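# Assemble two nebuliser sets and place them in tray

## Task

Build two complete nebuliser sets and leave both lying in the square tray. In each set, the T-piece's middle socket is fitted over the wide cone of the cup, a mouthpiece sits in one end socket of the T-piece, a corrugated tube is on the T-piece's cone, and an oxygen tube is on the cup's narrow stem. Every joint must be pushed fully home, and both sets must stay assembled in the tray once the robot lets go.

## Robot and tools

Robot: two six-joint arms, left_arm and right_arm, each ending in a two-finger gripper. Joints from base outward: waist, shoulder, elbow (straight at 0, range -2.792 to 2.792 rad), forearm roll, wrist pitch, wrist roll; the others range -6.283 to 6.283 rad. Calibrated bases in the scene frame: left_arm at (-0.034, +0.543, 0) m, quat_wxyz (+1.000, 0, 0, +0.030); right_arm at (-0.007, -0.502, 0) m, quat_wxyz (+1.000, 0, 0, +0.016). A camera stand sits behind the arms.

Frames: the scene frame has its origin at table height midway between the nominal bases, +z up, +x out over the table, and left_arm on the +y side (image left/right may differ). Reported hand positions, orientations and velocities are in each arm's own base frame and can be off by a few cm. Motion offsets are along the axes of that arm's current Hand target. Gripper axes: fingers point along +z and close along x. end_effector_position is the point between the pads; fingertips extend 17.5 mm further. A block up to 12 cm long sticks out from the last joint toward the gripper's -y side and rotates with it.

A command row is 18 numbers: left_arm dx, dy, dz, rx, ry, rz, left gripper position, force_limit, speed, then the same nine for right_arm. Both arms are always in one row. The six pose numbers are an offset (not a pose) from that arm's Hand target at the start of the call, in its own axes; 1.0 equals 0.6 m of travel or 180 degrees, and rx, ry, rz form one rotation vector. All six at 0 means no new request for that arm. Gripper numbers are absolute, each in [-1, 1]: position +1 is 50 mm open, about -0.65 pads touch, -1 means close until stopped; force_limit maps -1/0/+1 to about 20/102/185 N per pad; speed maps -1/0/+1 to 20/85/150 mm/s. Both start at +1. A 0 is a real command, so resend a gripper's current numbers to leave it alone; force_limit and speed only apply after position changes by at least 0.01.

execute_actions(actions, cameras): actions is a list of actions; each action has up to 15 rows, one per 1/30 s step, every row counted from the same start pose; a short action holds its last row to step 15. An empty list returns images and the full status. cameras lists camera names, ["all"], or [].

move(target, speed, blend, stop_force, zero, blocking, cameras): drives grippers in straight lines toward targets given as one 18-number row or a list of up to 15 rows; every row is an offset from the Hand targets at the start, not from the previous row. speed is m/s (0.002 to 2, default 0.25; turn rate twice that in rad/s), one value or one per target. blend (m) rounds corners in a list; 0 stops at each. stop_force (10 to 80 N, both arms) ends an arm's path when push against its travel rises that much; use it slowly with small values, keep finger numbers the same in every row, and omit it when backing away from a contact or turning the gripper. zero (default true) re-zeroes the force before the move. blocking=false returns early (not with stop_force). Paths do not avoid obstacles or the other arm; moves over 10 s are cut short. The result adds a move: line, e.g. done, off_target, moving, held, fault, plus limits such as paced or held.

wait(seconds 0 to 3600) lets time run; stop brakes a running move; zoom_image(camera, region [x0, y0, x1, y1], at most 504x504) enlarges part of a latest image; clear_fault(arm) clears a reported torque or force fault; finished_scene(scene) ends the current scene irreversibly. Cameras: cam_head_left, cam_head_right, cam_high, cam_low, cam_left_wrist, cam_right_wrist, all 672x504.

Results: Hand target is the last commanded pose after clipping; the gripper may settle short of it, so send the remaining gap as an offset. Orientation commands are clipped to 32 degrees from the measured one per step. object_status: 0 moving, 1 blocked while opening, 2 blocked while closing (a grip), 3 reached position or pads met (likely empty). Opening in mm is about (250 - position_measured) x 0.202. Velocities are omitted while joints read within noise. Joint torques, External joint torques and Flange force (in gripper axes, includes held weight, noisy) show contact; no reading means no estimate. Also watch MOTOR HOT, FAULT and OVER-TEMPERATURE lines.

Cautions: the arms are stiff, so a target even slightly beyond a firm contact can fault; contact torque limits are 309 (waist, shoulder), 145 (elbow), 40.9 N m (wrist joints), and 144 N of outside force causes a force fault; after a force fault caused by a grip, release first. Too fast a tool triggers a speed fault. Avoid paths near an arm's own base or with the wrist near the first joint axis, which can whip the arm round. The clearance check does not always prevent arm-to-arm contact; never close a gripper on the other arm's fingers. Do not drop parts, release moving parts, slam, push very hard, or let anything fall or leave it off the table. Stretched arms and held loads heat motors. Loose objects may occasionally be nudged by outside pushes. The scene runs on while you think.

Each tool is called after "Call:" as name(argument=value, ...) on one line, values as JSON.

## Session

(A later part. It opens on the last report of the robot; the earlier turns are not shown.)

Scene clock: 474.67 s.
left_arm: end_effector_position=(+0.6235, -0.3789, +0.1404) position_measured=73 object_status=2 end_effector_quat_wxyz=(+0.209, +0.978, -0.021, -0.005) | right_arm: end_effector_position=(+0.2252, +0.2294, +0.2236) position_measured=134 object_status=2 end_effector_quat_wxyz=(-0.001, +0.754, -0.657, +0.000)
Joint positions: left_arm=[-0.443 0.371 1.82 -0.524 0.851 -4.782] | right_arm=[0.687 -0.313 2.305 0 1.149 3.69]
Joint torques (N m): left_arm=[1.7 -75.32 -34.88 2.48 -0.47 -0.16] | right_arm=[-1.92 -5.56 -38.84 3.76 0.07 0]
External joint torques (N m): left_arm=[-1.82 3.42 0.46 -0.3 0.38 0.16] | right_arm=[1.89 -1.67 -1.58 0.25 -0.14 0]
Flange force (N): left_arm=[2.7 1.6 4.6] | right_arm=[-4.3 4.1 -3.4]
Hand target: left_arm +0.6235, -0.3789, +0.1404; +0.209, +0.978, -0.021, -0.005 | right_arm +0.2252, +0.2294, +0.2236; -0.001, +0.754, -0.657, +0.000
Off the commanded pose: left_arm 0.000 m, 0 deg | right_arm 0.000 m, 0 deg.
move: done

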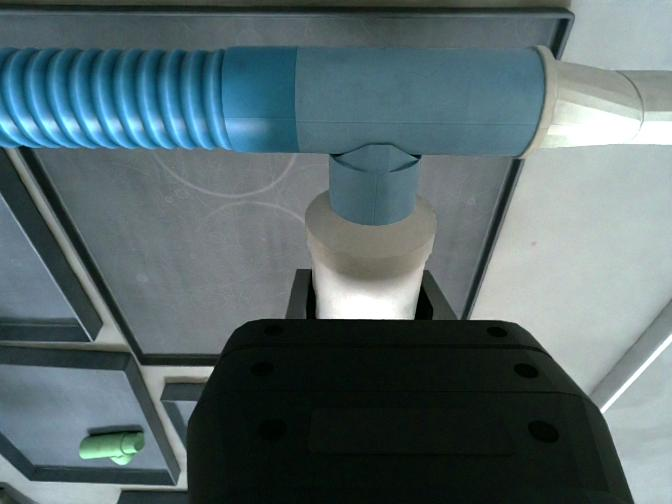

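Call:
move(target=[0,0,0.16,0,0,0,-1,0.8,-0.6,0,0,0,0,0,0,-1,0.8,-0.6], speed=0.1)

Call:
move(target=[0,-0.0137,0.0373,0,0,0,-1,0.8,-0.6,0,0,0,0,0,0,-1,0.8,-0.6], speed=0.015, stop_force=12)

Call:
move(target=[0,0.0003,-0.0008,0,0,0,-1,0.8,-0.6,0,0,0,0,0,0,-1,0.8,-0.6], speed=0.02)

Call:
move(target=[0,0,0,0,0,0,0.6,0.8,-1,0,0,0,0,0,0,-1,0.8,-0.6])

Call:
move(target=[0,0,0,0,0,0,1,0.8,-1,0,0,0,0,0,0,-1,0.8,-0.6], cameras=["cam_left_wrist"])

Call:
move(target=[0,0,-0.06,0,0,0,1,0.8,-1,0,0,0,0,0,0,-1,0.8,-0.6], speed=0.08, cameras=["cam_left_wrist"])

Scene clock: 480.73 s.
left_arm: end_effector_position=(+0.6217, -0.4180, +0.0528) position_measured=73 object_status=2 end_effector_quat_wxyz=(+0.209, +0.978, -0.021, -0.005) | right_arm: end_effector_position=(+0.2252, +0.2294, +0.2236) position_measured=134 object_status=2 end_effector_quat_wxyz=(-0.001, +0.754, -0.657, +0.000)
Joint positions: left_arm=[-0.495 0.482 1.845 -0.596 0.713 -4.727] | right_arm=[0.687 -0.313 2.305 0 1.149 3.69]
Joint torques (N m): left_arm=[1.39 -81.42 -30.79 2.14 -0.42 -0.17] | right_arm=[-2.05 -5.43 -38.84 3.76 0.09 0.04]
External joint torques (N m): left_arm=[-1.54 2.6 0.49 -0.29 0.4 0.17] | right_arm=[2.08 -1.96 -1.48 0.24 -0.15 -0.04]
Flange force (N): left_arm=[1.2 0.9 3.9] | right_arm=[-4.3 4.9 -3.5]
Hand target: left_arm +0.6218, -0.4180, +0.0528; +0.209, +0.978, -0.021, -0.005 | right_arm +0.2252, +0.2294, +0.2236; -0.001, +0.754, -0.657, +0.000
Off the commanded pose: left_arm 0.000 m, 0 deg | right_arm 0.000 m, 0 deg.
move: done

Scene clock: 482.87 s.
left_arm: end_effector_position=(+0.6218, -0.4197, +0.0301) position_measured=73 object_status=2 end_effector_quat_wxyz=(+0.209, +0.978, -0.021, -0.004) | right_arm: end_effector_position=(+0.2252, +0.2294, +0.2236) position_measured=134 object_status=2 end_effector_quat_wxyz=(-0.001, +0.754, -0.657, +0.000)
Joint positions: left_arm=[-0.498 0.51 1.854 -0.621 0.682 -4.697] | right_arm=[0.687 -0.313 2.305 0 1.149 3.69]
Joint torques (N m): left_arm=[4.14 -66.4 -18.91 3.84 -0.57 -0.14] | right_arm=[-2.1 -5.6 -38.73 3.77 0.07 0.01]
External joint torques (N m): left_arm=[-4.3 -13.61 -10.11 -2.11 0.58 0.14] | right_arm=[2.09 -1.65 -1.69 0.24 -0.14 -0.01]
Flange force (N): left_arm=[1.2 13.8 -14.4] | right_arm=[-4.9 4.2 -3.5]
Hand target: left_arm +0.6218, -0.4197, +0.0302; +0.209, +0.978, -0.021, -0.004 (not the last commanded pose) | right_arm +0.2252, +0.2294, +0.2236; -0.001, +0.754, -0.657, +0.000
Off the commanded pose: left_arm 0.001 m, 0 deg | right_arm 0.000 m, 0 deg.
move: contact (left_arm)

Scene clock: 483.37 s.
left_arm: end_effector_position=(+0.6217, -0.4196, +0.0306) position_measured=73 object_status=2 end_effector_quat_wxyz=(+0.209, +0.978, -0.021, -0.005) | right_arm: end_effector_position=(+0.2252, +0.2294, +0.2236) position_measured=134 object_status=2 end_effector_quat_wxyz=(-0.001, +0.754, -0.657, +0.000)
Joint positions: left_arm=[-0.498 0.509 1.854 -0.62 0.683 -4.697] | right_arm=[0.687 -0.313 2.305 0 1.149 3.69]
Joint torques (N m): left_arm=[-0.35 -72.63 -22.07 2.41 0.46 -0.28] | right_arm=[-1.93 -5.53 -38.82 3.7 0.11 0.02]
External joint torques (N m): left_arm=[0.54 -7.53 -6.88 -0.67 -0.45 0.27] | right_arm=[1.97 -1.82 -1.55 0.3 -0.17 -0.02]
Flange force (N): left_arm=[4.5 5.1 -8.9] | right_arm=[-4.3 4.4 -3.4]
Hand target: left_arm +0.6218, -0.4196, +0.0307; +0.209, +0.978, -0.021, -0.004 | right_arm +0.2252, +0.2294, +0.2236; -0.001, +0.754, -0.657, +0.000
Off the commanded pose: left_arm 0.000 m, 0 deg | right_arm 0.000 m, 0 deg.
move: done

Scene clock: 483.87 s.
left_arm: end_effector_position=(+0.6217, -0.4197, +0.0306) position_measured=63 object_status=3 end_effector_quat_wxyz=(+0.209, +0.978, -0.021, -0.005) | right_arm: end_effector_position=(+0.2252, +0.2294, +0.2236) position_measured=134 object_status=2 end_effector_quat_wxyz=(-0.001, +0.754, -0.657, +0.000)
Joint positions: left_arm=[-0.498 0.509 1.854 -0.62 0.683 -4.697] | right_arm=[0.687 -0.313 2.305 0 1.149 3.69]
Joint torques (N m): left_arm=[1.79 -82.03 -28.58 2.19 -0.34 -0.18] | right_arm=[-2.15 -5.28 -38.84 3.74 0.06 0.02]
External joint torques (N m): left_arm=[-1.97 2.1 -0.56 -0.45 0.35 0.17] | right_arm=[2.09 -2.15 -1.62 0.27 -0.13 -0.02]
Flange force (N): left_arm=[2.1 2.2 3.8] | right_arm=[-4.2 5.1 -3.9]
Hand target: left_arm +0.6218, -0.4196, +0.0307; +0.209, +0.978, -0.021, -0.004 | right_arm +0.2252, +0.2294, +0.2236; -0.001, +0.754, -0.657, +0.000
Off the commanded pose: left_arm 0.000 m, 0 deg | right_arm 0.000 m, 0 deg.
move: done

Scene clock: 484.70 s.
left_arm: end_effector_position=(+0.6218, -0.4196, +0.0307) position_measured=3 object_status=0 end_effector_quat_wxyz=(+0.209, +0.978, -0.021, -0.004) | right_arm: end_effector_position=(+0.2252, +0.2294, +0.2236) position_measured=134 object_status=2 end_effector_quat_wxyz=(-0.001, +0.754, -0.657, +0.000)
Joint positions: left_arm=[-0.497 0.509 1.854 -0.62 0.683 -4.697] | right_arm=[0.687 -0.313 2.305 0 1.149 3.69]
Joint torques (N m): left_arm=[1.54 -83.07 -29.29 2.06 -0.4 -0.14] | right_arm=[-1.96 -5.32 -38.99 3.75 0.1 -0.03]
External joint torques (N m): left_arm=[-2.04 2.87 0.01 -0.33 0.41 0.14] | right_arm=[1.87 -1.91 -1.42 0.24 -0.17 0.03]
Flange force (N): left_arm=[2.0 1.8 4.7] | right_arm=[-3.9 4.6 -3.3]
Hand target: left_arm +0.6218, -0.4196, +0.0307; +0.209, +0.978, -0.021, -0.004 | right_arm +0.2252, +0.2294, +0.2236; -0.001, +0.754, -0.657, +0.000
Off the commanded pose: left_arm 0.000 m, 0 deg | right_arm 0.000 m, 0 deg.
move: done

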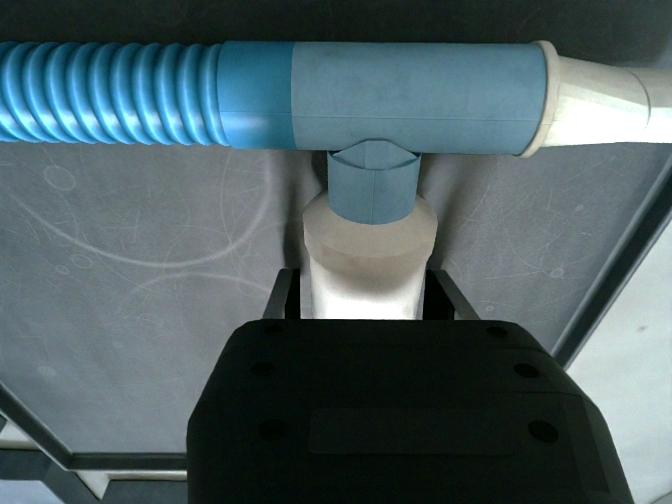

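Scene clock: 485.47 s.
left_arm: end_effector_position=(+0.6224, -0.4050, +0.0635) position_measured=3 object_status=3 end_effector_quat_wxyz=(+0.209, +0.978, -0.021, -0.005) | right_arm: end_effector_position=(+0.2252, +0.2294, +0.2236) position_measured=134 object_status=2 end_effector_quat_wxyz=(-0.001, +0.754, -0.657, +0.000)
Joint positions: left_arm=[-0.478 0.464 1.85 -0.588 0.731 -4.723] | right_arm=[0.687 -0.313 2.305 0 1.149 3.69]
Joint torques (N m): left_arm=[1.83 -80.51 -30.94 2.23 -0.45 -0.12] | right_arm=[-2.08 -5.7 -38.84 3.79 0.11 0.03]
External joint torques (N m): left_arm=[-1.89 2.93 0.21 -0.36 0.43 0.12] | right_arm=[1.93 -1.55 -1.6 0.2 -0.17 -0.03]
Flange force (N): left_arm=[2.0 1.7 4.4] | right_arm=[-4.5 3.9 -3.2]
Hand target: left_arm +0.6224, -0.4050, +0.0635; +0.209, +0.978, -0.021, -0.004 | right_arm +0.2252, +0.2294, +0.2236; -0.001, +0.754, -0.657, +0.000
Off the commanded pose: left_arm 0.000 m, 0 deg | right_arm 0.000 m, 0 deg.
move: done

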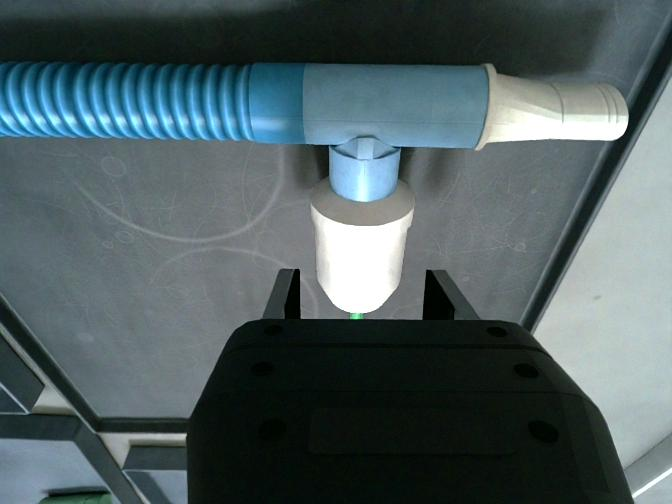

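Call:
move(target=[[0,0.1363,-0.3047,0,0,0,1,0.8,-1,0,0,0,0,0,0,-1,0.8,-0.6],[-0.0757,-0.0543,-0.39,0,-0.186,0.464,1,0.8,0,-0.25,-0.15,-0.2,0,0,0,-1,0.8,-0.6],[-0.1555,-0.3157,-0.318,0,-0.372,0.9255,0.75,0.8,0,-0.4957,-0.3032,-0.2767,0.034,-0.4992,0.034,-1,0.8,-0.6]], speed=0.3, blend=0.02, cameras=["cam_left_wrist","cam_head_left"])

Scene clock: 504.50 s.
left_arm: end_effector_position=(+0.5401, -0.1503, +0.1604) position_measured=41 object_status=3 end_effector_quat_wxyz=(+0.003, +0.017, +0.985, +0.171) | right_arm: end_effector_position=(+0.3643, +0.5489, +0.3900) position_measured=134 object_status=2 end_effector_quat_wxyz=(+0.500, -0.501, +0.499, +0.501)
Joint positions: left_arm=[-0.492 0.219 1.97 0.341 1.133 -2.2] | right_arm=[0.539 0.06 2.262 1.957 1.189 2.313]
Joint torques (N m): left_arm=[1.65 -60.74 -36.02 4.25 0.12 -0.13] | right_arm=[-2.2 -41.32 -35.35 0.52 2.44 0.01]
External joint torques (N m): left_arm=[-1.78 2.66 0.49 -0.25 0.43 0.13] | right_arm=[2.07 -1.57 -1.34 0.16 -0.21 -0.07]
Flange force (N): left_arm=[-1.5 -4.5 0.7] | right_arm=[-3.3 2.9 4.4]
Hand target: left_arm +0.5401, -0.1503, +0.1604; +0.003, +0.017, +0.985, +0.171 | right_arm +0.3643, +0.5489, +0.3900; +0.500, -0.501, +0.499, +0.501
Off the commanded pose: left_arm 0.000 m, 0 deg | right_arm 0.000 m, 0 deg.
move: done; blend cut to 0 m at target 2
Images, in order (width x height): cam_head_left 672x504, cam_left_wrist 672x504.

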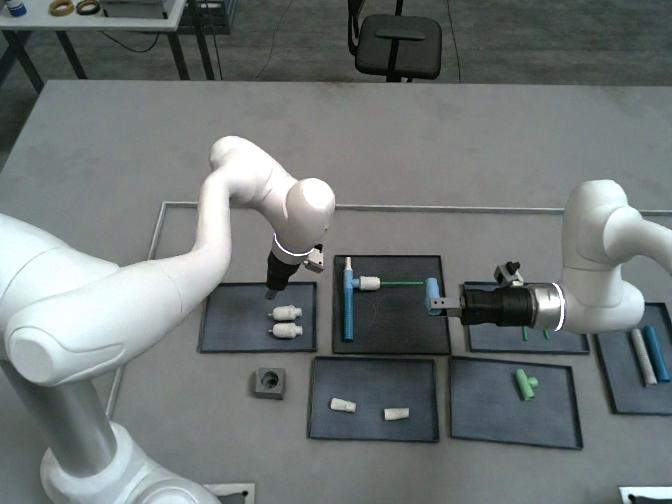

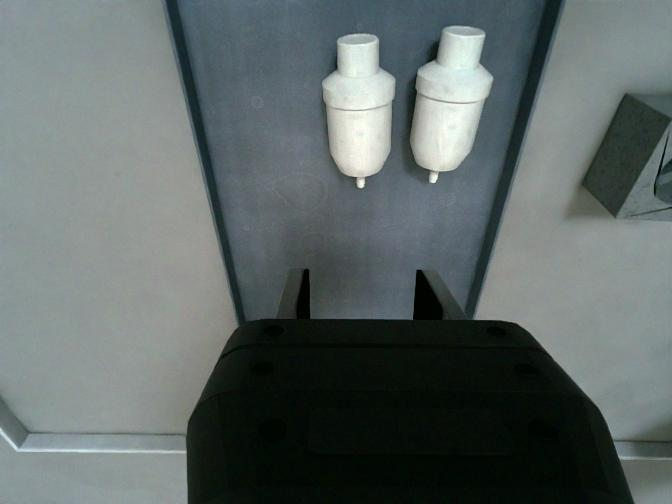

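Call:
move(target=[0.01,-0.0527,0.1323,0,0.0054,-0.0151,0.66,0.8,-0.6,0,0,0,0,0,0,-1,0.8,-0.6], speed=0.2, cameras=["cam_left_wrist"])

Scene clock: 512.90 s.
left_arm: end_effector_position=(+0.5340, -0.1531, +0.0751) position_measured=53 object_status=3 end_effector_quat_wxyz=(-0.001, -0.007, +0.985, +0.171) | right_arm: end_effector_position=(+0.3643, +0.5489, +0.3900) position_measured=134 object_status=2 end_effector_quat_wxyz=(+0.500, -0.501, +0.499, +0.501)
Joint positions: left_arm=[-0.497 0.317 2.034 0.358 0.995 -2.31] | right_arm=[0.539 0.06 2.262 1.957 1.189 2.313]
Joint torques (N m): left_arm=[1.65 -67.05 -31.68 3.74 0.21 -0.19] | right_arm=[-1.98 -41.38 -35.37 0.56 2.46 -0.05]
External joint torques (N m): left_arm=[-1.93 2.96 0.35 -0.28 0.42 0.19] | right_arm=[1.85 -1.75 -1.34 0.12 -0.23 -0.01]
Flange force (N): left_arm=[-1.5 -5.2 1.3] | right_arm=[-3.8 2.8 3.8]
Hand target: left_arm +0.5340, -0.1531, +0.0750; -0.001, -0.007, +0.985, +0.171 | right_arm +0.3643, +0.5489, +0.3900; +0.500, -0.501, +0.499, +0.501
Off the commanded pose: left_arm 0.000 m, 0 deg | right_arm 0.000 m, 0 deg.
move: done

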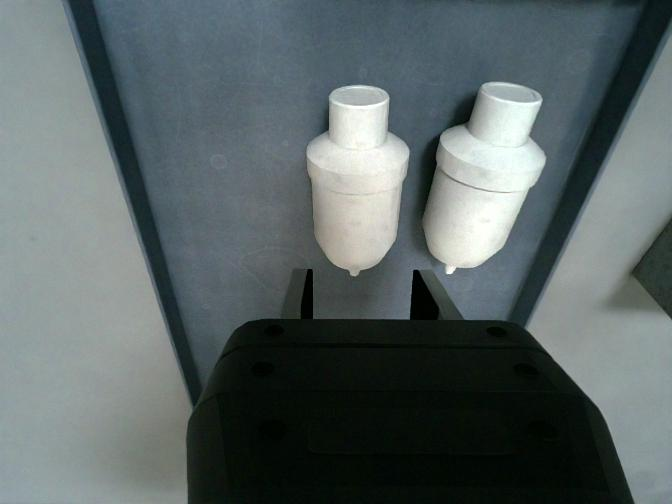

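Call:
move(target=[-0.0016,-0.0321,0.07,0,0,0,0.66,0.8,-0.6,0,0,0,0,0,0,-1,0.8,-0.6], speed=0.06, cameras=["cam_left_wrist"])

Scene clock: 523.27 s.
left_arm: end_effector_position=(+0.5350, -0.1571, +0.0290) position_measured=53 object_status=3 end_effector_quat_wxyz=(-0.001, -0.007, +0.985, +0.171) | right_arm: end_effector_position=(+0.3643, +0.5489, +0.3900) position_measured=134 object_status=2 end_effector_quat_wxyz=(+0.500, -0.501, +0.499, +0.501)
Joint positions: left_arm=[-0.502 0.381 2.055 0.378 0.916 -2.351] | right_arm=[0.539 0.06 2.262 1.957 1.189 2.313]
Joint torques (N m): left_arm=[1.7 -70.56 -29.19 3.44 0.27 -0.15] | right_arm=[-2.12 -41.7 -35.17 0.57 2.47 -0.03]
External joint torques (N m): left_arm=[-1.89 2.92 0.29 -0.28 0.38 0.15] | right_arm=[1.93 -1.37 -1.56 0.13 -0.24 -0.03]
Flange force (N): left_arm=[-1.3 -5.2 1.6] | right_arm=[-3.4 2.1 4.5]
Hand target: left_arm +0.5350, -0.1571, +0.0290; -0.001, -0.007, +0.985, +0.171 | right_arm +0.3643, +0.5489, +0.3900; +0.500, -0.501, +0.499, +0.501
Off the commanded pose: left_arm 0.000 m, 0 deg | right_arm 0.000 m, 0 deg.
move: done

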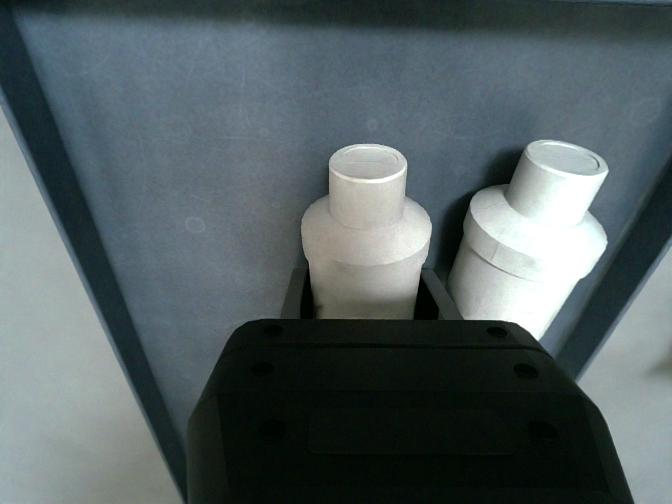

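Call:
move(target=[-0.0022,0.0042,0.0015,0,0,0,0.66,0.8,-0.6,0,0,0,0,0,0,-1,0.8,-0.6], speed=0.05)

Call:
move(target=[0,0,0,0,0,0,-1,0.8,-0.6,0,0,0,0,0,0,-1,0.8,-0.6], cameras=["cam_left_wrist"])

Scene clock: 528.00 s.
left_arm: end_effector_position=(+0.5362, -0.1544, +0.0290) position_measured=53 object_status=3 end_effector_quat_wxyz=(-0.001, -0.007, +0.985, +0.171) | right_arm: end_effector_position=(+0.3643, +0.5489, +0.3900) position_measured=134 object_status=2 end_effector_quat_wxyz=(+0.500, -0.501, +0.499, +0.501)
Joint positions: left_arm=[-0.497 0.381 2.055 0.38 0.915 -2.347] | right_arm=[0.539 0.06 2.262 1.957 1.189 2.313]
Joint torques (N m): left_arm=[1.91 -70.31 -29.1 3.41 0.25 -0.15] | right_arm=[-1.87 -41.42 -35.23 0.56 2.46 -0.04]
External joint torques (N m): left_arm=[-2.14 2.61 0.25 -0.26 0.39 0.15] | right_arm=[1.92 -1.98 -1.51 0.11 -0.21 -0.01]
Flange force (N): left_arm=[-0.9 -5.2 1.1] | right_arm=[-4.2 2.9 3.9]
Hand target: left_arm +0.5363, -0.1544, +0.0290; -0.001, -0.007, +0.985, +0.171 | right_arm +0.3643, +0.5489, +0.3900; +0.500, -0.501, +0.499, +0.501
Off the commanded pose: left_arm 0.000 m, 0 deg | right_arm 0.000 m, 0 deg.
move: done

Scene clock: 528.50 s.
left_arm: end_effector_position=(+0.5363, -0.1544, +0.0290) position_measured=73 object_status=2 end_effector_quat_wxyz=(-0.001, -0.007, +0.985, +0.171) | right_arm: end_effector_position=(+0.3643, +0.5489, +0.3900) position_measured=134 object_status=2 end_effector_quat_wxyz=(+0.500, -0.501, +0.499, +0.501)
Joint positions: left_arm=[-0.497 0.381 2.055 0.38 0.915 -2.347] | right_arm=[0.539 0.06 2.262 1.957 1.189 2.313]
Joint torques (N m): left_arm=[1.83 -70.36 -29.03 3.4 0.25 -0.14] | right_arm=[-2.17 -41.67 -35.27 0.56 2.43 -0.05]
External joint torques (N m): left_arm=[-2.09 2.32 -0.1 -0.22 0.38 0.14] | right_arm=[2.01 -1.61 -1.48 0.13 -0.2 0]
Flange force (N): left_arm=[-1.2 -5.1 0.6] | right_arm=[-3.7 2.6 4.4]
Hand target: left_arm +0.5363, -0.1544, +0.0290; -0.001, -0.007, +0.985, +0.171 | right_arm +0.3643, +0.5489, +0.3900; +0.500, -0.501, +0.499, +0.501
Off the commanded pose: left_arm 0.000 m, 0 deg | right_arm 0.000 m, 0 deg.
move: done

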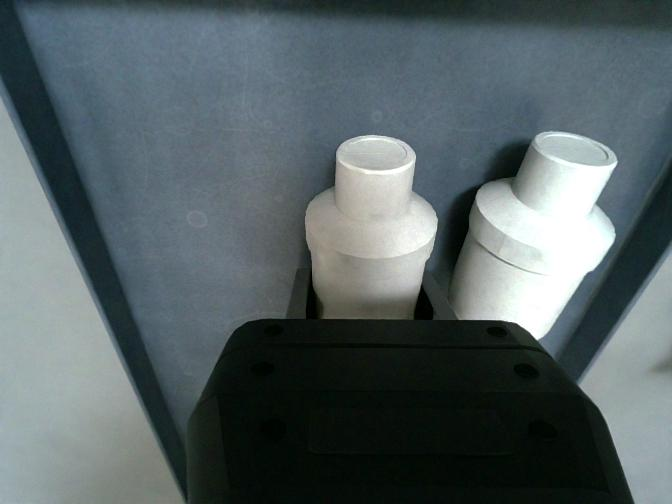

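Call:
move(target=[[0,0.0674,-0.188,0,0,0,-1,0.8,-0.6,0,0,0,0,0,0,-1,0.8,-0.6],[0.2847,-0.3,-0.4978,0.4877,0.0109,0.0238,-1,0.8,-0.6,0,0,0,0,0,0,-1,0.8,-0.6]], speed=0.25, blend=0.02)

Call:
move(target=[0,0,0,0,0,0,-1,0.8,-0.6,0.068,0.0053,0.1145,0,0,0,-1,0.8,-0.6], speed=0.15, cameras=["cam_low","cam_right_wrist","cam_left_wrist"])

Call:
zoom_image(camera="cam_low", region=[350, 120, 410, 210])

Call:
zoom_image(camera="cam_right_wrist", region=[300, 90, 672, 330])

Scene clock: 540.23 s.
left_arm: end_effector_position=(+0.3696, -0.4271, +0.2495) position_measured=73 object_status=2 end_effector_quat_wxyz=(-0.017, +0.024, +0.828, -0.560) | right_arm: end_effector_position=(+0.3643, +0.5489, +0.3900) position_measured=134 object_status=2 end_effector_quat_wxyz=(+0.500, -0.501, +0.499, +0.501)
Joint positions: left_arm=[-0.472 0.063 2.34 -1.599 1.017 -0.811] | right_arm=[0.539 0.06 2.262 1.957 1.189 2.313]
Joint torques (N m): left_arm=[1.41 -35.62 -27.35 -1.35 1.53 -0.23] | right_arm=[-2.04 -41.44 -35.22 0.53 2.43 -0.05]
External joint torques (N m): left_arm=[-1.65 2.37 0.24 -0.46 0.38 0.23] | right_arm=[1.96 -1.5 -1.45 0.15 -0.2 -0.01]
Flange force (N): left_arm=[-1.3 3.3 6.6] | right_arm=[-3.5 2.4 4.4]
Hand target: left_arm +0.3695, -0.4271, +0.2495; -0.017, +0.024, +0.828, -0.560 | right_arm +0.3643, +0.5489, +0.3900; +0.500, -0.501, +0.499, +0.501
Off the commanded pose: left_arm 0.000 m, 0 deg | right_arm 0.000 m, 0 deg.
move: done

Scene clock: 541.13 s.
left_arm: end_effector_position=(+0.3695, -0.4271, +0.2495) position_measured=73 object_status=2 end_effector_quat_wxyz=(-0.017, +0.024, +0.828, -0.560) | right_arm: end_effector_position=(+0.3610, +0.6176, +0.3493) position_measured=134 object_status=2 end_effector_quat_wxyz=(+0.500, -0.500, +0.499, +0.501)
Joint positions: left_arm=[-0.472 0.063 2.34 -1.599 1.017 -0.811] | right_arm=[0.664 0.179 2.225 2.095 1.145 2.192]
Joint torques (N m): left_arm=[1.88 -35.69 -27.21 -1.38 1.54 -0.15] | right_arm=[-1.73 -51.84 -33.08 0.02 2.68 -0.04]
External joint torques (N m): left_arm=[-1.67 2.07 -0.19 -0.43 0.35 0.15] | right_arm=[1.67 -1.75 -1.4 0.09 -0.21 -0.02]
Flange force (N): left_arm=[-1.5 2.2 6.3] | right_arm=[-3.7 2.3 3.1]
Hand target: left_arm +0.3695, -0.4271, +0.2495; -0.017, +0.024, +0.828, -0.560 | right_arm +0.3610, +0.6176, +0.3493; +0.500, -0.501, +0.499, +0.501
Off the commanded pose: left_arm 0.000 m, 0 deg | right_arm 0.000 m, 0 deg.
move: done
Images, in order (width x height): cam_low 672x504, cam_left_wrist 672x504, cam_right_wrist 672x504.

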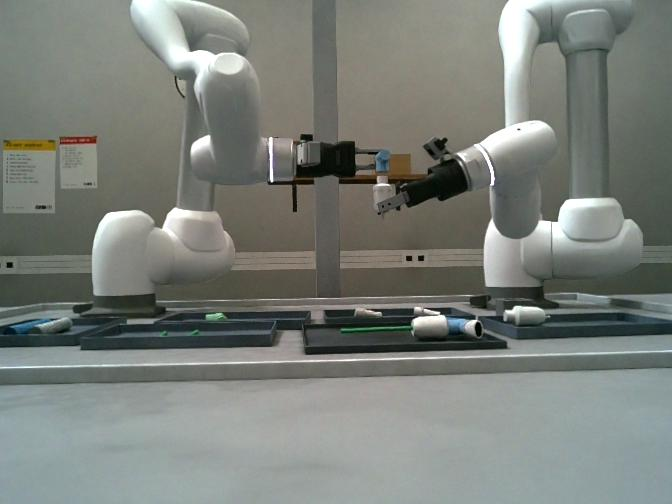

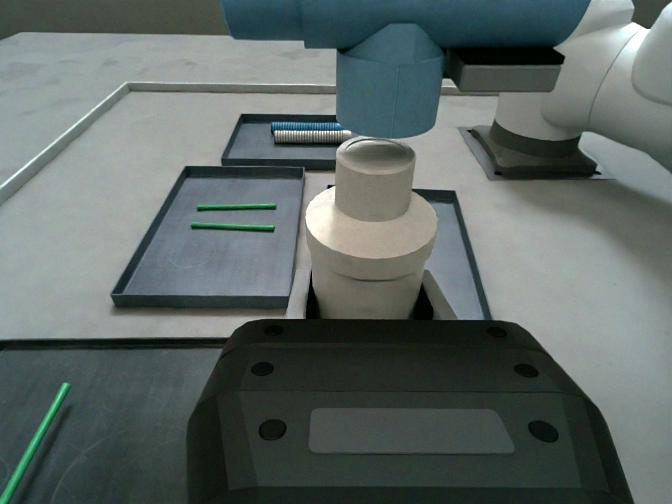

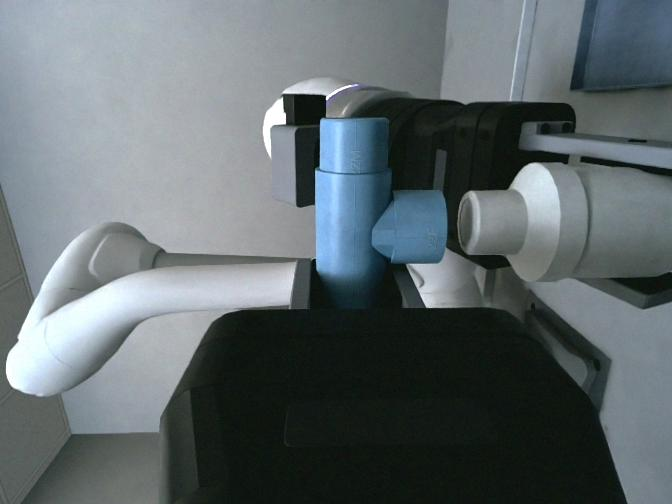

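Scaled by 5.600 from the camera's image (finer frame: 960x720).

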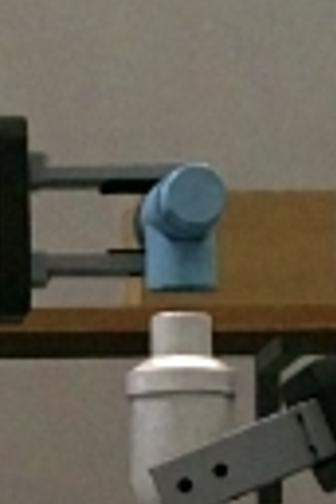

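Scaled by 1.355 from the camera's image (finer frame: 960x720).

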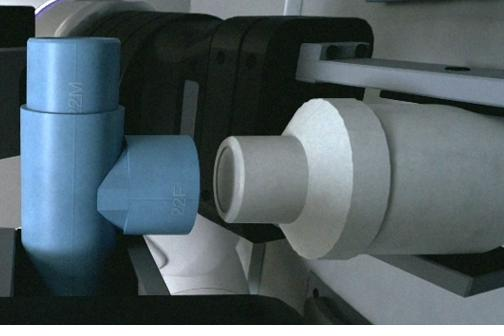

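Call:
move(target=[0,0,0,0,0,0,-1,0.8,-0.6,0.06,-0.0017,0,0,0,0,-1,0.8,-0.6], speed=0.02, stop_force=12, cameras=["cam_right_wrist"])

Call:
move(target=[0,0,0,0,0,0,-1,0.8,-0.6,0.01,0,0,0,0,0,-1,0.8,-0.6], speed=0.01, stop_force=35)

Call:
move(target=[[0,0,0,0,0,0,-1,0.8,-0.6,0.0025,0.0013,0.0038,0.0278,0,0,-1,0.8,-0.6],[0,0,0,0,0,0,-1,0.8,-0.6,0.004,-0.0013,-0.0038,-0.0278,0,0,-1,0.8,-0.6],[0,0,0,0,0,0,-1,0.8,-0.6,0.005,0.0013,0.0038,0.0278,0,0,-1,0.8,-0.6],[0,0,0,0,0,0,-1,0.8,-0.6,0.005,0,0,0,0,0,-1,0.8,-0.6]], speed=0.1, blend=0.001, cameras=["cam_right_wrist"])

Call:
zoom_image(camera="cam_right_wrist", region=[400, 170, 480, 290])

Scene clock: 549.67 s.
left_arm: end_effector_position=(+0.3695, -0.4271, +0.2495) position_measured=73 object_status=2 end_effector_quat_wxyz=(-0.017, +0.024, +0.828, -0.560) | right_arm: end_effector_position=(+0.3614, +0.6177, +0.3373) position_measured=134 object_status=2 end_effector_quat_wxyz=(+0.500, -0.500, +0.499, +0.501)
Joint positions: left_arm=[-0.472 0.063 2.34 -1.599 1.017 -0.811] | right_arm=[0.664 0.198 2.233 2.105 1.16 2.166]
Joint torques (N m): left_arm=[-0.59 -49.04 -38.53 -4.68 7.02 0.27] | right_arm=[-3.66 -35.25 -20.52 -2.54 -3.82 0.67]
External joint torques (N m): left_arm=[0.5 15.5 11.34 2.87 -5.11 -0.27] | right_arm=[3.56 -19.71 -13.17 2.63 6.33 -0.73]
Flange force (N): left_arm=[-3.9 26.2 14.0] | right_arm=[-28.5 7.1 0.9]
Hand target: left_arm +0.3695, -0.4271, +0.2495; -0.017, +0.024, +0.828, -0.560 | right_arm +0.3613, +0.6177, +0.3373; +0.500, -0.500, +0.499, +0.501 (not the last commanded pose)
Off the commanded pose: left_arm 0.000 m, 0 deg | right_arm 0.024 m, 0 deg.
move: contact (right_arm)

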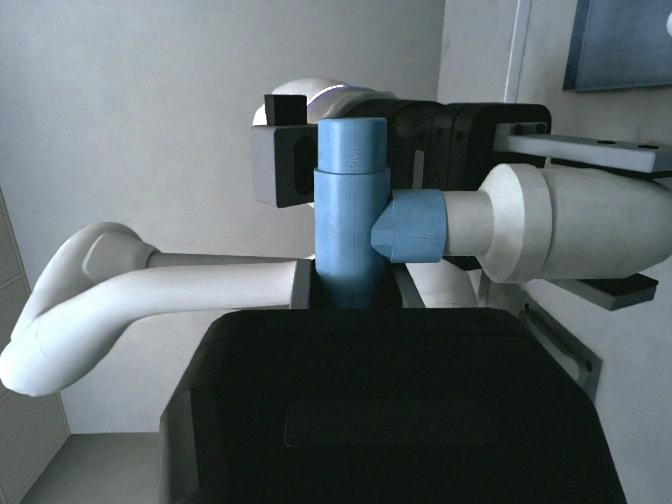

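Scene clock: 551.20 s.
left_arm: end_effector_position=(+0.3695, -0.4271, +0.2495) position_measured=73 object_status=2 end_effector_quat_wxyz=(-0.017, +0.024, +0.828, -0.560) | right_arm: end_effector_position=(+0.3613, +0.6177, +0.3313) position_measured=135 object_status=2 end_effector_quat_wxyz=(+0.500, -0.500, +0.499, +0.501)
Joint positions: left_arm=[-0.472 0.063 2.34 -1.599 1.017 -0.811] | right_arm=[0.664 0.207 2.237 2.11 1.166 2.154]
Joint torques (N m): left_arm=[6.08 -33.41 -33.83 -3.96 -1.19 -0.93] | right_arm=[7.74 -55.09 -28.13 -3 5.32 0.29]
External joint torques (N m): left_arm=[-6.21 -0.19 6.63 2.15 3.11 0.94] | right_arm=[-7.5 -0.29 -5.04 3.03 -2.78 -0.35]
Flange force (N): left_arm=[13.2 3.8 3.5] | right_arm=[-3.7 -10.3 0.8]
Hand target: left_arm +0.3695, -0.4271, +0.2495; -0.017, +0.024, +0.828, -0.560 | right_arm +0.3613, +0.6177, +0.3313; +0.500, -0.500, +0.499, +0.501
Off the commanded pose: left_arm 0.000 m, 0 deg | right_arm 0.000 m, 0 deg.
move: done

Scene clock: 554.27 s.
left_arm: end_effector_position=(+0.3696, -0.4271, +0.2495) position_measured=73 object_status=2 end_effector_quat_wxyz=(-0.017, +0.024, +0.828, -0.560) | right_arm: end_effector_position=(+0.3613, +0.6177, +0.3283) position_measured=135 object_status=2 end_effector_quat_wxyz=(+0.500, -0.500, +0.499, +0.501)
Joint positions: left_arm=[-0.472 0.063 2.34 -1.599 1.017 -0.811] | right_arm=[0.664 0.212 2.239 2.112 1.17 2.148]
Joint torques (N m): left_arm=[6.73 -32.83 -34.42 -4.12 -1.56 -0.93] | right_arm=[9.26 -56.09 -27.84 -3.34 5.81 0.35]
External joint torques (N m): left_arm=[-6.76 -0.73 7.43 2.33 3.46 0.93] | right_arm=[-9.38 0.57 -5.09 3.4 -3.27 -0.41]
Flange force (N): left_arm=[15.4 3.4 3.1] | right_arm=[-2.5 -12.9 -0.4]
Hand target: left_arm +0.3695, -0.4271, +0.2495; -0.017, +0.024, +0.828, -0.560 | right_arm +0.3613, +0.6177, +0.3283; +0.500, -0.500, +0.499, +0.501
Off the commanded pose: left_arm 0.000 m, 0 deg | right_arm 0.000 m, 0 deg.
move: done

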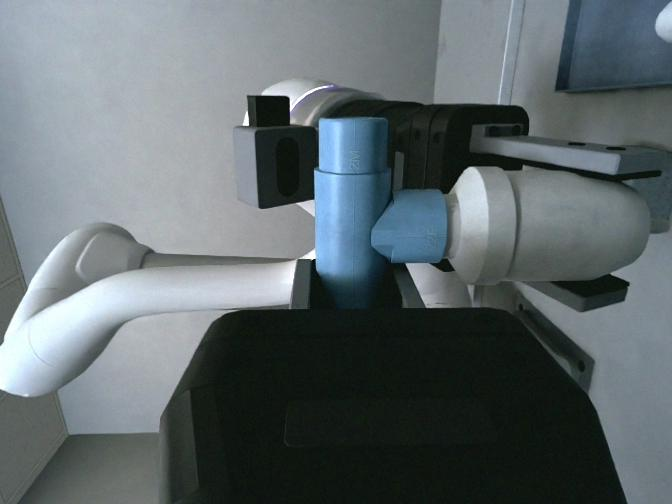

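Scaled by 4.200 from the camera's image (finer frame: 960x720).

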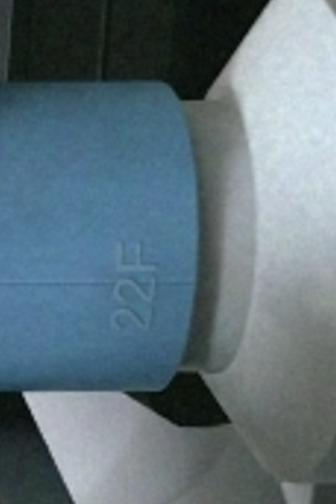

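Call:
move(target=[0,0,0,0,0,0,-1,0.8,-0.6,0.02,0,0,0,0,0,-1,0.8,-0.6], speed=0.01, stop_force=40)

Call:
move(target=[[0,0,0,0,0,0,-1,0.8,-0.6,0.0025,0.0013,0.0038,0.0278,0,0,-1,0.8,-0.6],[0,0,0,0,0,0,-1,0.8,-0.6,0.004,-0.0013,-0.0038,-0.0278,0,0,-1,0.8,-0.6],[0,0,0,0,0,0,-1,0.8,-0.6,0.005,0.0013,0.0038,0.0278,0,0,-1,0.8,-0.6],[0,0,0,0,0,0,-1,0.8,-0.6,0.005,0,0,0,0,0,-1,0.8,-0.6]], speed=0.1, blend=0.001, cameras=["cam_right_wrist"])

Call:
zoom_image(camera="cam_right_wrist", region=[400, 170, 480, 290])

Scene clock: 561.80 s.
left_arm: end_effector_position=(+0.3695, -0.4271, +0.2495) position_measured=73 object_status=2 end_effector_quat_wxyz=(-0.017, +0.024, +0.828, -0.560) | right_arm: end_effector_position=(+0.3614, +0.6177, +0.3228) position_measured=135 object_status=2 end_effector_quat_wxyz=(+0.500, -0.500, +0.499, +0.501)
Joint positions: left_arm=[-0.472 0.063 2.34 -1.599 1.017 -0.811] | right_arm=[0.664 0.221 2.242 2.117 1.177 2.135]
Joint torques (N m): left_arm=[0.4 -58.03 -52.82 -10.07 9.8 -0.72] | right_arm=[4.16 -23.23 -8.23 -7.23 -7.53 0.89]
External joint torques (N m): left_arm=[-0.42 24.6 25.73 8.27 -7.9 0.73] | right_arm=[-4.27 -32.84 -24.39 7.27 10.09 -0.95]
Flange force (N): left_arm=[4.3 48.3 16.5] | right_arm=[-48.5 -1.2 -6.3]
Hand target: left_arm +0.3695, -0.4271, +0.2495; -0.017, +0.024, +0.828, -0.560 | right_arm +0.3614, +0.6177, +0.3228; +0.500, -0.500, +0.499, +0.501 (not the last commanded pose)
Off the commanded pose: left_arm 0.000 m, 0 deg | right_arm 0.006 m, 0 deg.
move: contact (right_arm)

Scene clock: 564.87 s.
left_arm: end_effector_position=(+0.3696, -0.4271, +0.2495) position_measured=73 object_status=2 end_effector_quat_wxyz=(-0.017, +0.024, +0.828, -0.560) | right_arm: end_effector_position=(+0.3614, +0.6177, +0.3198) position_measured=135 object_status=2 end_effector_quat_wxyz=(+0.500, -0.500, +0.499, +0.501)
Joint positions: left_arm=[-0.472 0.063 2.34 -1.599 1.017 -0.811] | right_arm=[0.664 0.226 2.244 2.119 1.18 2.129]
Joint torques (N m): left_arm=[0.94 -70.9 -60.33 -12 15.49 -0.59] | right_arm=[-0.58 -7.13 5.47 -10.52 -14.29 0.84]
External joint torques (N m): left_arm=[-0.95 37.28 33.05 10.19 -13.58 0.6] | right_arm=[0.3 -49.54 -37.85 10.59 16.87 -0.9]
Flange force (N): left_arm=[0.3 66.7 33.3] | right_arm=[-73.5 3.4 0.7]
Hand target: left_arm +0.3695, -0.4271, +0.2495; -0.017, +0.024, +0.828, -0.560 | right_arm +0.3614, +0.6177, +0.3198; +0.500, -0.500, +0.499, +0.501
Off the commanded pose: left_arm 0.000 m, 0 deg | right_arm 0.000 m, 0 deg.
move: done

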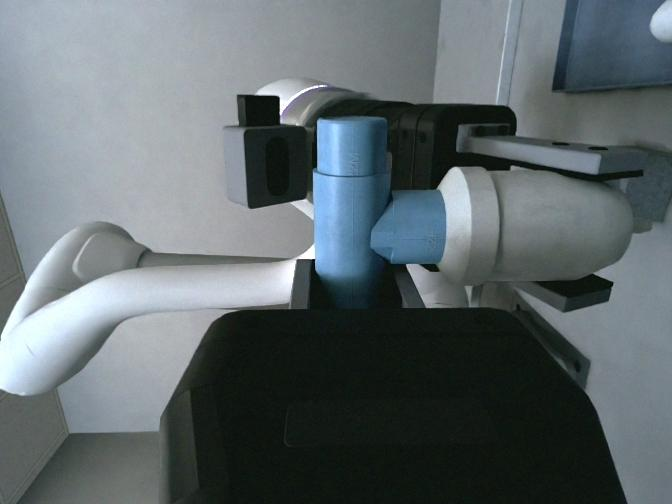

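Scaled by 4.200 from the camera's image (finer frame: 960x720).

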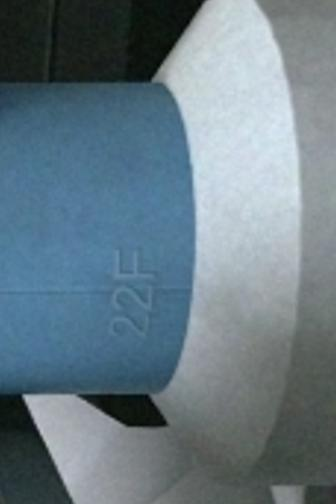

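Call:
move(target=[[0,0,0,0,0,0,-1,0.8,-0.6,0.002,0.0013,0.0038,0.0278,0,0,-1,0.8,-0.6],[0,0,0,0,0,0,-1,0.8,-0.6,0.003,-0.0013,-0.0038,-0.0278,0,0,-1,0.8,-0.6],[0,0,0,0,0,0,-1,0.8,-0.6,0.003,0,0,0,0,0,-1,0.8,-0.6]], speed=0.1, blend=0.001)

Call:
move(target=[0,0,0,0,0,0,-1,0.8,-0.6,-0.0085,0,0,0,0,0,-1,0.8,-0.6], speed=0.05)

Scene clock: 570.27 s.
left_arm: end_effector_position=(+0.3695, -0.4271, +0.2495) position_measured=73 object_status=2 end_effector_quat_wxyz=(-0.017, +0.024, +0.828, -0.560) | right_arm: end_effector_position=(+0.3614, +0.6177, +0.3180) position_measured=135 object_status=2 end_effector_quat_wxyz=(+0.500, -0.500, +0.499, +0.501)
Joint positions: left_arm=[-0.472 0.063 2.34 -1.599 1.017 -0.811] | right_arm=[0.664 0.229 2.245 2.121 1.182 2.126]
Joint torques (N m): left_arm=[-9.71 -91.93 -76.74 -18.52 25.46 -1.28] | right_arm=[-3.84 22.23 15.45 -11.22 -26.52 1.02]
External joint torques (N m): left_arm=[9.63 58.33 49.61 16.71 -23.54 1.28] | right_arm=[3.62 -78.73 -47.71 11.27 29.09 -1.07]
Flange force (N): left_arm=[-12.7 110.4 31.7] | right_arm=[-111.9 17.5 -18.4]
Hand target: left_arm +0.3695, -0.4271, +0.2495; -0.017, +0.024, +0.828, -0.560 | right_arm +0.3614, +0.6177, +0.3180; +0.500, -0.500, +0.499, +0.501
Off the commanded pose: left_arm 0.000 m, 0 deg | right_arm 0.000 m, 0 deg.
move: done

Scene clock: 570.77 s.
left_arm: end_effector_position=(+0.3697, -0.4272, +0.2498) position_measured=73 object_status=2 end_effector_quat_wxyz=(-0.017, +0.025, +0.828, -0.560) | right_arm: end_effector_position=(+0.3613, +0.6177, +0.3228) position_measured=135 object_status=2 end_effector_quat_wxyz=(+0.500, -0.500, +0.499, +0.501)
Joint positions: left_arm=[-0.472 0.063 2.34 -1.599 1.018 -0.811] | right_arm=[0.664 0.221 2.242 2.117 1.176 2.136]
Joint torques (N m): left_arm=[1.54 -37.69 -40.15 -6.79 0.88 -1.02] | right_arm=[12.33 -48.8 -26.72 -3.29 3.39 0.58]
External joint torques (N m): left_arm=[-1.67 4.1 13.13 5 1.03 1.03] | right_arm=[-12.48 -6.93 -5.79 3.34 -0.85 -0.64]
Flange force (N): left_arm=[12.0 16.2 -5.4] | right_arm=[-11.8 -11.6 -13.7]
Hand target: left_arm +0.3695, -0.4271, +0.2495; -0.017, +0.024, +0.828, -0.560 | right_arm +0.3614, +0.6177, +0.3231; +0.500, -0.500, +0.499, +0.501
Off the commanded pose: left_arm 0.000 m, 0 deg | right_arm 0.000 m, 0 deg.
move: done

Call:
move(target=[0,0,0,0,0,0,-1,0.8,-0.6,0,0,0,0,0,0,0.7,0.8,-1])

Call:
move(target=[0,0,0,0,0,0,-1,0.8,-0.6,0,0,-0.1,0,0,0,0.7,0.8,-1], speed=0.12)

Call:
move(target=[-0.25,0,-0.25,0,0,0,-1,0.8,-0.6,0,0,-0.3,0,0,0,0.5,0,0], speed=0.3, cameras=["cam_left_wrist"])

Scene clock: 575.73 s.
left_arm: end_effector_position=(+0.3696, -0.4271, +0.2495) position_measured=73 object_status=2 end_effector_quat_wxyz=(-0.017, +0.024, +0.828, -0.560) | right_arm: end_effector_position=(+0.3614, +0.6177, +0.3231) position_measured=48 object_status=3 end_effector_quat_wxyz=(+0.500, -0.500, +0.499, +0.501)
Joint positions: left_arm=[-0.472 0.063 2.34 -1.599 1.017 -0.811] | right_arm=[0.664 0.221 2.242 2.117 1.176 2.136]
Joint torques (N m): left_arm=[1.53 -35.71 -27.43 -1.36 1.53 -0.15] | right_arm=[-2.01 -54.63 -31.2 -0.1 2.78 -0.04]
External joint torques (N m): left_arm=[-1.69 2.19 0.25 -0.45 0.38 0.16] | right_arm=[1.99 -1.47 -1.43 0.13 -0.21 -0.02]
Flange force (N): left_arm=[-1.0 2.8 6.4] | right_arm=[-3.3 2.3 4.1]
Hand target: left_arm +0.3695, -0.4271, +0.2495; -0.017, +0.024, +0.828, -0.560 | right_arm +0.3614, +0.6177, +0.3231; +0.500, -0.500, +0.499, +0.501
Off the commanded pose: left_arm 0.000 m, 0 deg | right_arm 0.000 m, 0 deg.
move: done

Scene clock: 576.57 s.
left_arm: end_effector_position=(+0.3695, -0.4271, +0.2495) position_measured=73 object_status=2 end_effector_quat_wxyz=(-0.017, +0.024, +0.828, -0.560) | right_arm: end_effector_position=(+0.3615, +0.5578, +0.3229) position_measured=48 object_status=3 end_effector_quat_wxyz=(+0.500, -0.500, +0.499, +0.501)
Joint positions: left_arm=[-0.472 0.063 2.34 -1.599 1.017 -0.811] | right_arm=[0.559 0.171 2.309 2.028 1.242 2.153]
Joint torques (N m): left_arm=[1.74 -35.84 -27.33 -1.35 1.54 -0.15] | right_arm=[-1.7 -48.56 -30.59 0.23 2.73 -0.01]
External joint torques (N m): left_arm=[-1.87 2.56 0.22 -0.45 0.36 0.16] | right_arm=[1.57 -1.45 -1.42 0.14 -0.2 -0.05]
Flange force (N): left_arm=[-1.3 3.2 7.1] | right_arm=[-3.4 1.7 3.8]
Hand target: left_arm +0.3695, -0.4271, +0.2495; -0.017, +0.024, +0.828, -0.560 | right_arm +0.3615, +0.5577, +0.3229; +0.500, -0.500, +0.499, +0.501
Off the commanded pose: left_arm 0.000 m, 0 deg | right_arm 0.000 m, 0 deg.
move: done

Scene clock: 577.73 s.
left_arm: end_effector_position=(+0.5276, -0.2971, +0.3053) position_measured=73 object_status=2 end_effector_quat_wxyz=(-0.017, +0.024, +0.828, -0.560) | right_arm: end_effector_position=(+0.3619, +0.3778, +0.3225) position_measured=78 object_status=3 end_effector_quat_wxyz=(+0.500, -0.500, +0.499, +0.501)
Joint positions: left_arm=[-0.115 0.174 2.073 -1.298 1.294 -0.944] | right_arm=[0.144 0.063 2.442 1.686 1.489 2.202]
Joint torques (N m): left_arm=[1.61 -52.37 -31.91 -0.86 1.26 -0.15] | right_arm=[-2.16 -35.16 -29.11 1.3 2.65 -0.01]
External joint torques (N m): left_arm=[-1.63 2.81 0.65 -0.4 0.37 0.15] | right_arm=[2.1 -2.07 -1.25 0.2 -0.2 -0.04]
Flange force (N): left_arm=[-2.7 2.8 4.1] | right_arm=[-5.0 1.9 6.1]
Hand target: left_arm +0.5276, -0.2970, +0.3053; -0.017, +0.024, +0.828, -0.560 | right_arm +0.3620, +0.3777, +0.3226; +0.500, -0.500, +0.499, +0.501
Off the commanded pose: left_arm 0.000 m, 0 deg | right_arm 0.000 m, 0 deg.
move: done

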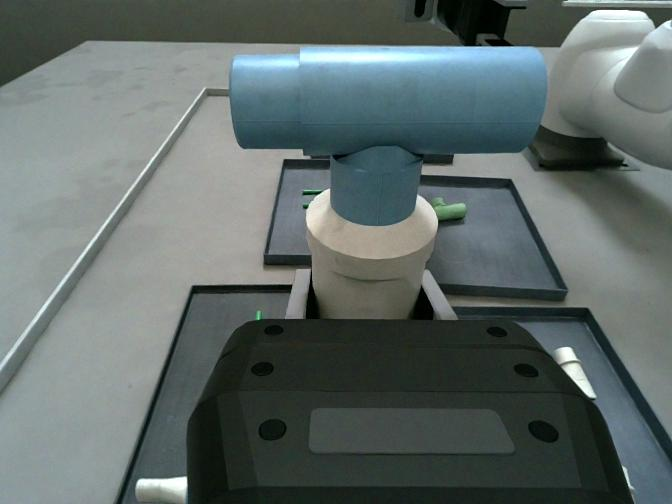

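Call:
move(target=[0,0,0,0,0,0,-1,0.8,-0.6,0.371,0.129,0.388,0.3849,0.3849,0.3849,0.5,0,0], speed=0.25, cameras=["cam_right_wrist"])

Scene clock: 587.73 s.
left_arm: end_effector_position=(+0.5276, -0.2970, +0.3053) position_measured=73 object_status=2 end_effector_quat_wxyz=(-0.017, +0.024, +0.828, -0.560) | right_arm: end_effector_position=(+0.2843, +0.6108, +0.1004) position_measured=78 object_status=3 end_effector_quat_wxyz=(+0.001, -0.001, +1.000, +0.001)
Joint positions: left_arm=[-0.115 0.174 2.073 -1.298 1.294 -0.945] | right_arm=[1.084 0.375 1.846 0 0.918 5.794]
Joint torques (N m): left_arm=[1.81 -52.09 -31.61 -0.88 1.26 -0.15] | right_arm=[-2.08 -72.92 -33.97 3.24 0.19 0]
External joint torques (N m): left_arm=[-1.56 2.69 0.44 -0.36 0.36 0.15] | right_arm=[1.97 -1.36 -1.05 0.24 -0.15 0]
Flange force (N): left_arm=[-2.9 2.5 3.9] | right_arm=[2.5 1.6 -1.9]
Hand target: left_arm +0.5276, -0.2970, +0.3053; -0.017, +0.024, +0.828, -0.560 | right_arm +0.2842, +0.6108, +0.1004; +0.001, -0.001, +1.000, +0.001
Off the commanded pose: left_arm 0.000 m, 0 deg | right_arm 0.000 m, 0 deg.
move: done

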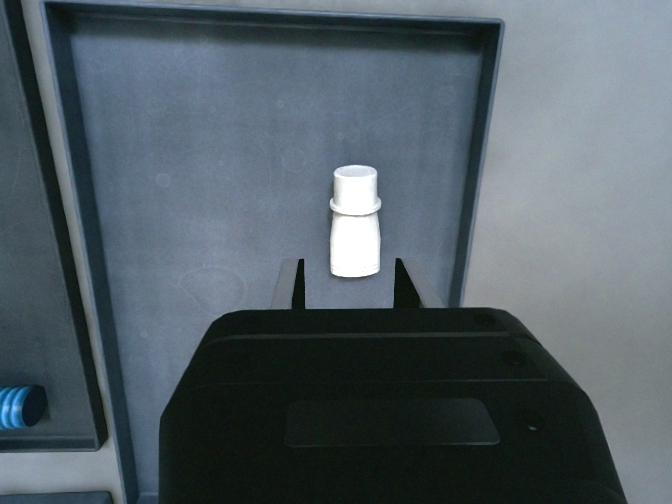

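Call:
move(target=[0,0,0,0,0,0,-1,0.8,-0.6,0.0105,0.0077,0.1278,0,0,0,0.5,0,0], speed=0.15)

Call:
move(target=[0,0,0,0,0,0,-1,0.8,-0.6,0,0,0,0,0,0,-1,0.8,-0.6], cameras=["cam_right_wrist"])

Scene clock: 595.47 s.
left_arm: end_effector_position=(+0.5276, -0.2970, +0.3053) position_measured=73 object_status=2 end_effector_quat_wxyz=(-0.017, +0.024, +0.828, -0.560) | right_arm: end_effector_position=(+0.2780, +0.6156, +0.0237) position_measured=78 object_status=3 end_effector_quat_wxyz=(+0.001, -0.001, +1.000, +0.001)
Joint positions: left_arm=[-0.115 0.174 2.073 -1.298 1.294 -0.945] | right_arm=[1.096 0.462 1.889 0 0.788 5.805]
Joint torques (N m): left_arm=[1.8 -51.91 -31.62 -0.84 1.24 -0.14] | right_arm=[-2.16 -77.71 -29.98 2.9 0.18 -0.01]
External joint torques (N m): left_arm=[-1.91 2.47 0.22 -0.44 0.39 0.15] | right_arm=[2.14 -1.53 -1.29 0.2 -0.14 0.01]
Flange force (N): left_arm=[-2.9 1.9 4.3] | right_arm=[2.5 2.1 -2.2]
Hand target: left_arm +0.5276, -0.2970, +0.3053; -0.017, +0.024, +0.828, -0.560 | right_arm +0.2780, +0.6156, +0.0237; +0.001, -0.001, +1.000, +0.001
Off the commanded pose: left_arm 0.000 m, 0 deg | right_arm 0.000 m, 0 deg.
move: done

Scene clock: 595.97 s.
left_arm: end_effector_position=(+0.5276, -0.2970, +0.3053) position_measured=73 object_status=2 end_effector_quat_wxyz=(-0.017, +0.024, +0.828, -0.560) | right_arm: end_effector_position=(+0.2780, +0.6156, +0.0237) position_measured=126 object_status=2 end_effector_quat_wxyz=(+0.001, -0.001, +1.000, +0.001)
Joint positions: left_arm=[-0.115 0.174 2.073 -1.298 1.294 -0.945] | right_arm=[1.096 0.462 1.889 0 0.788 5.805]
Joint torques (N m): left_arm=[1.67 -51.81 -31.67 -0.85 1.27 -0.14] | right_arm=[-2.26 -77.86 -30.06 2.85 0.16 0]
External joint torques (N m): left_arm=[-2.07 2.3 0.25 -0.44 0.37 0.15] | right_arm=[2.08 -1.26 -1.24 0.26 -0.12 0]
Flange force (N): left_arm=[-2.6 1.6 4.6] | right_arm=[2.4 2.3 -1.9]
Hand target: left_arm +0.5276, -0.2970, +0.3053; -0.017, +0.024, +0.828, -0.560 | right_arm +0.2780, +0.6156, +0.0237; +0.001, -0.001, +1.000, +0.001
Off the commanded pose: left_arm 0.000 m, 0 deg | right_arm 0.000 m, 0 deg.
move: done

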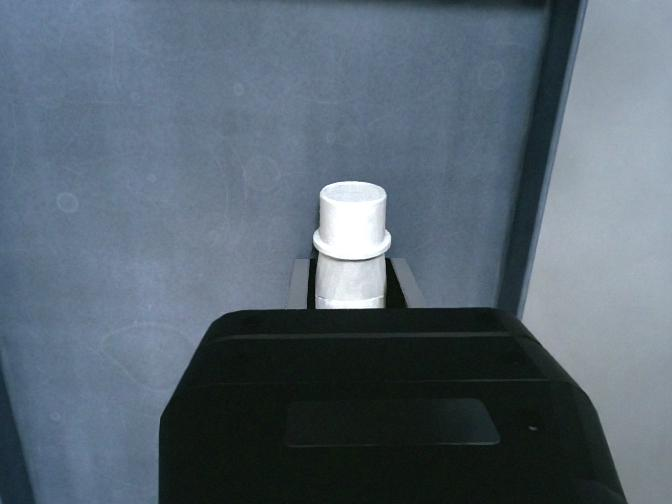

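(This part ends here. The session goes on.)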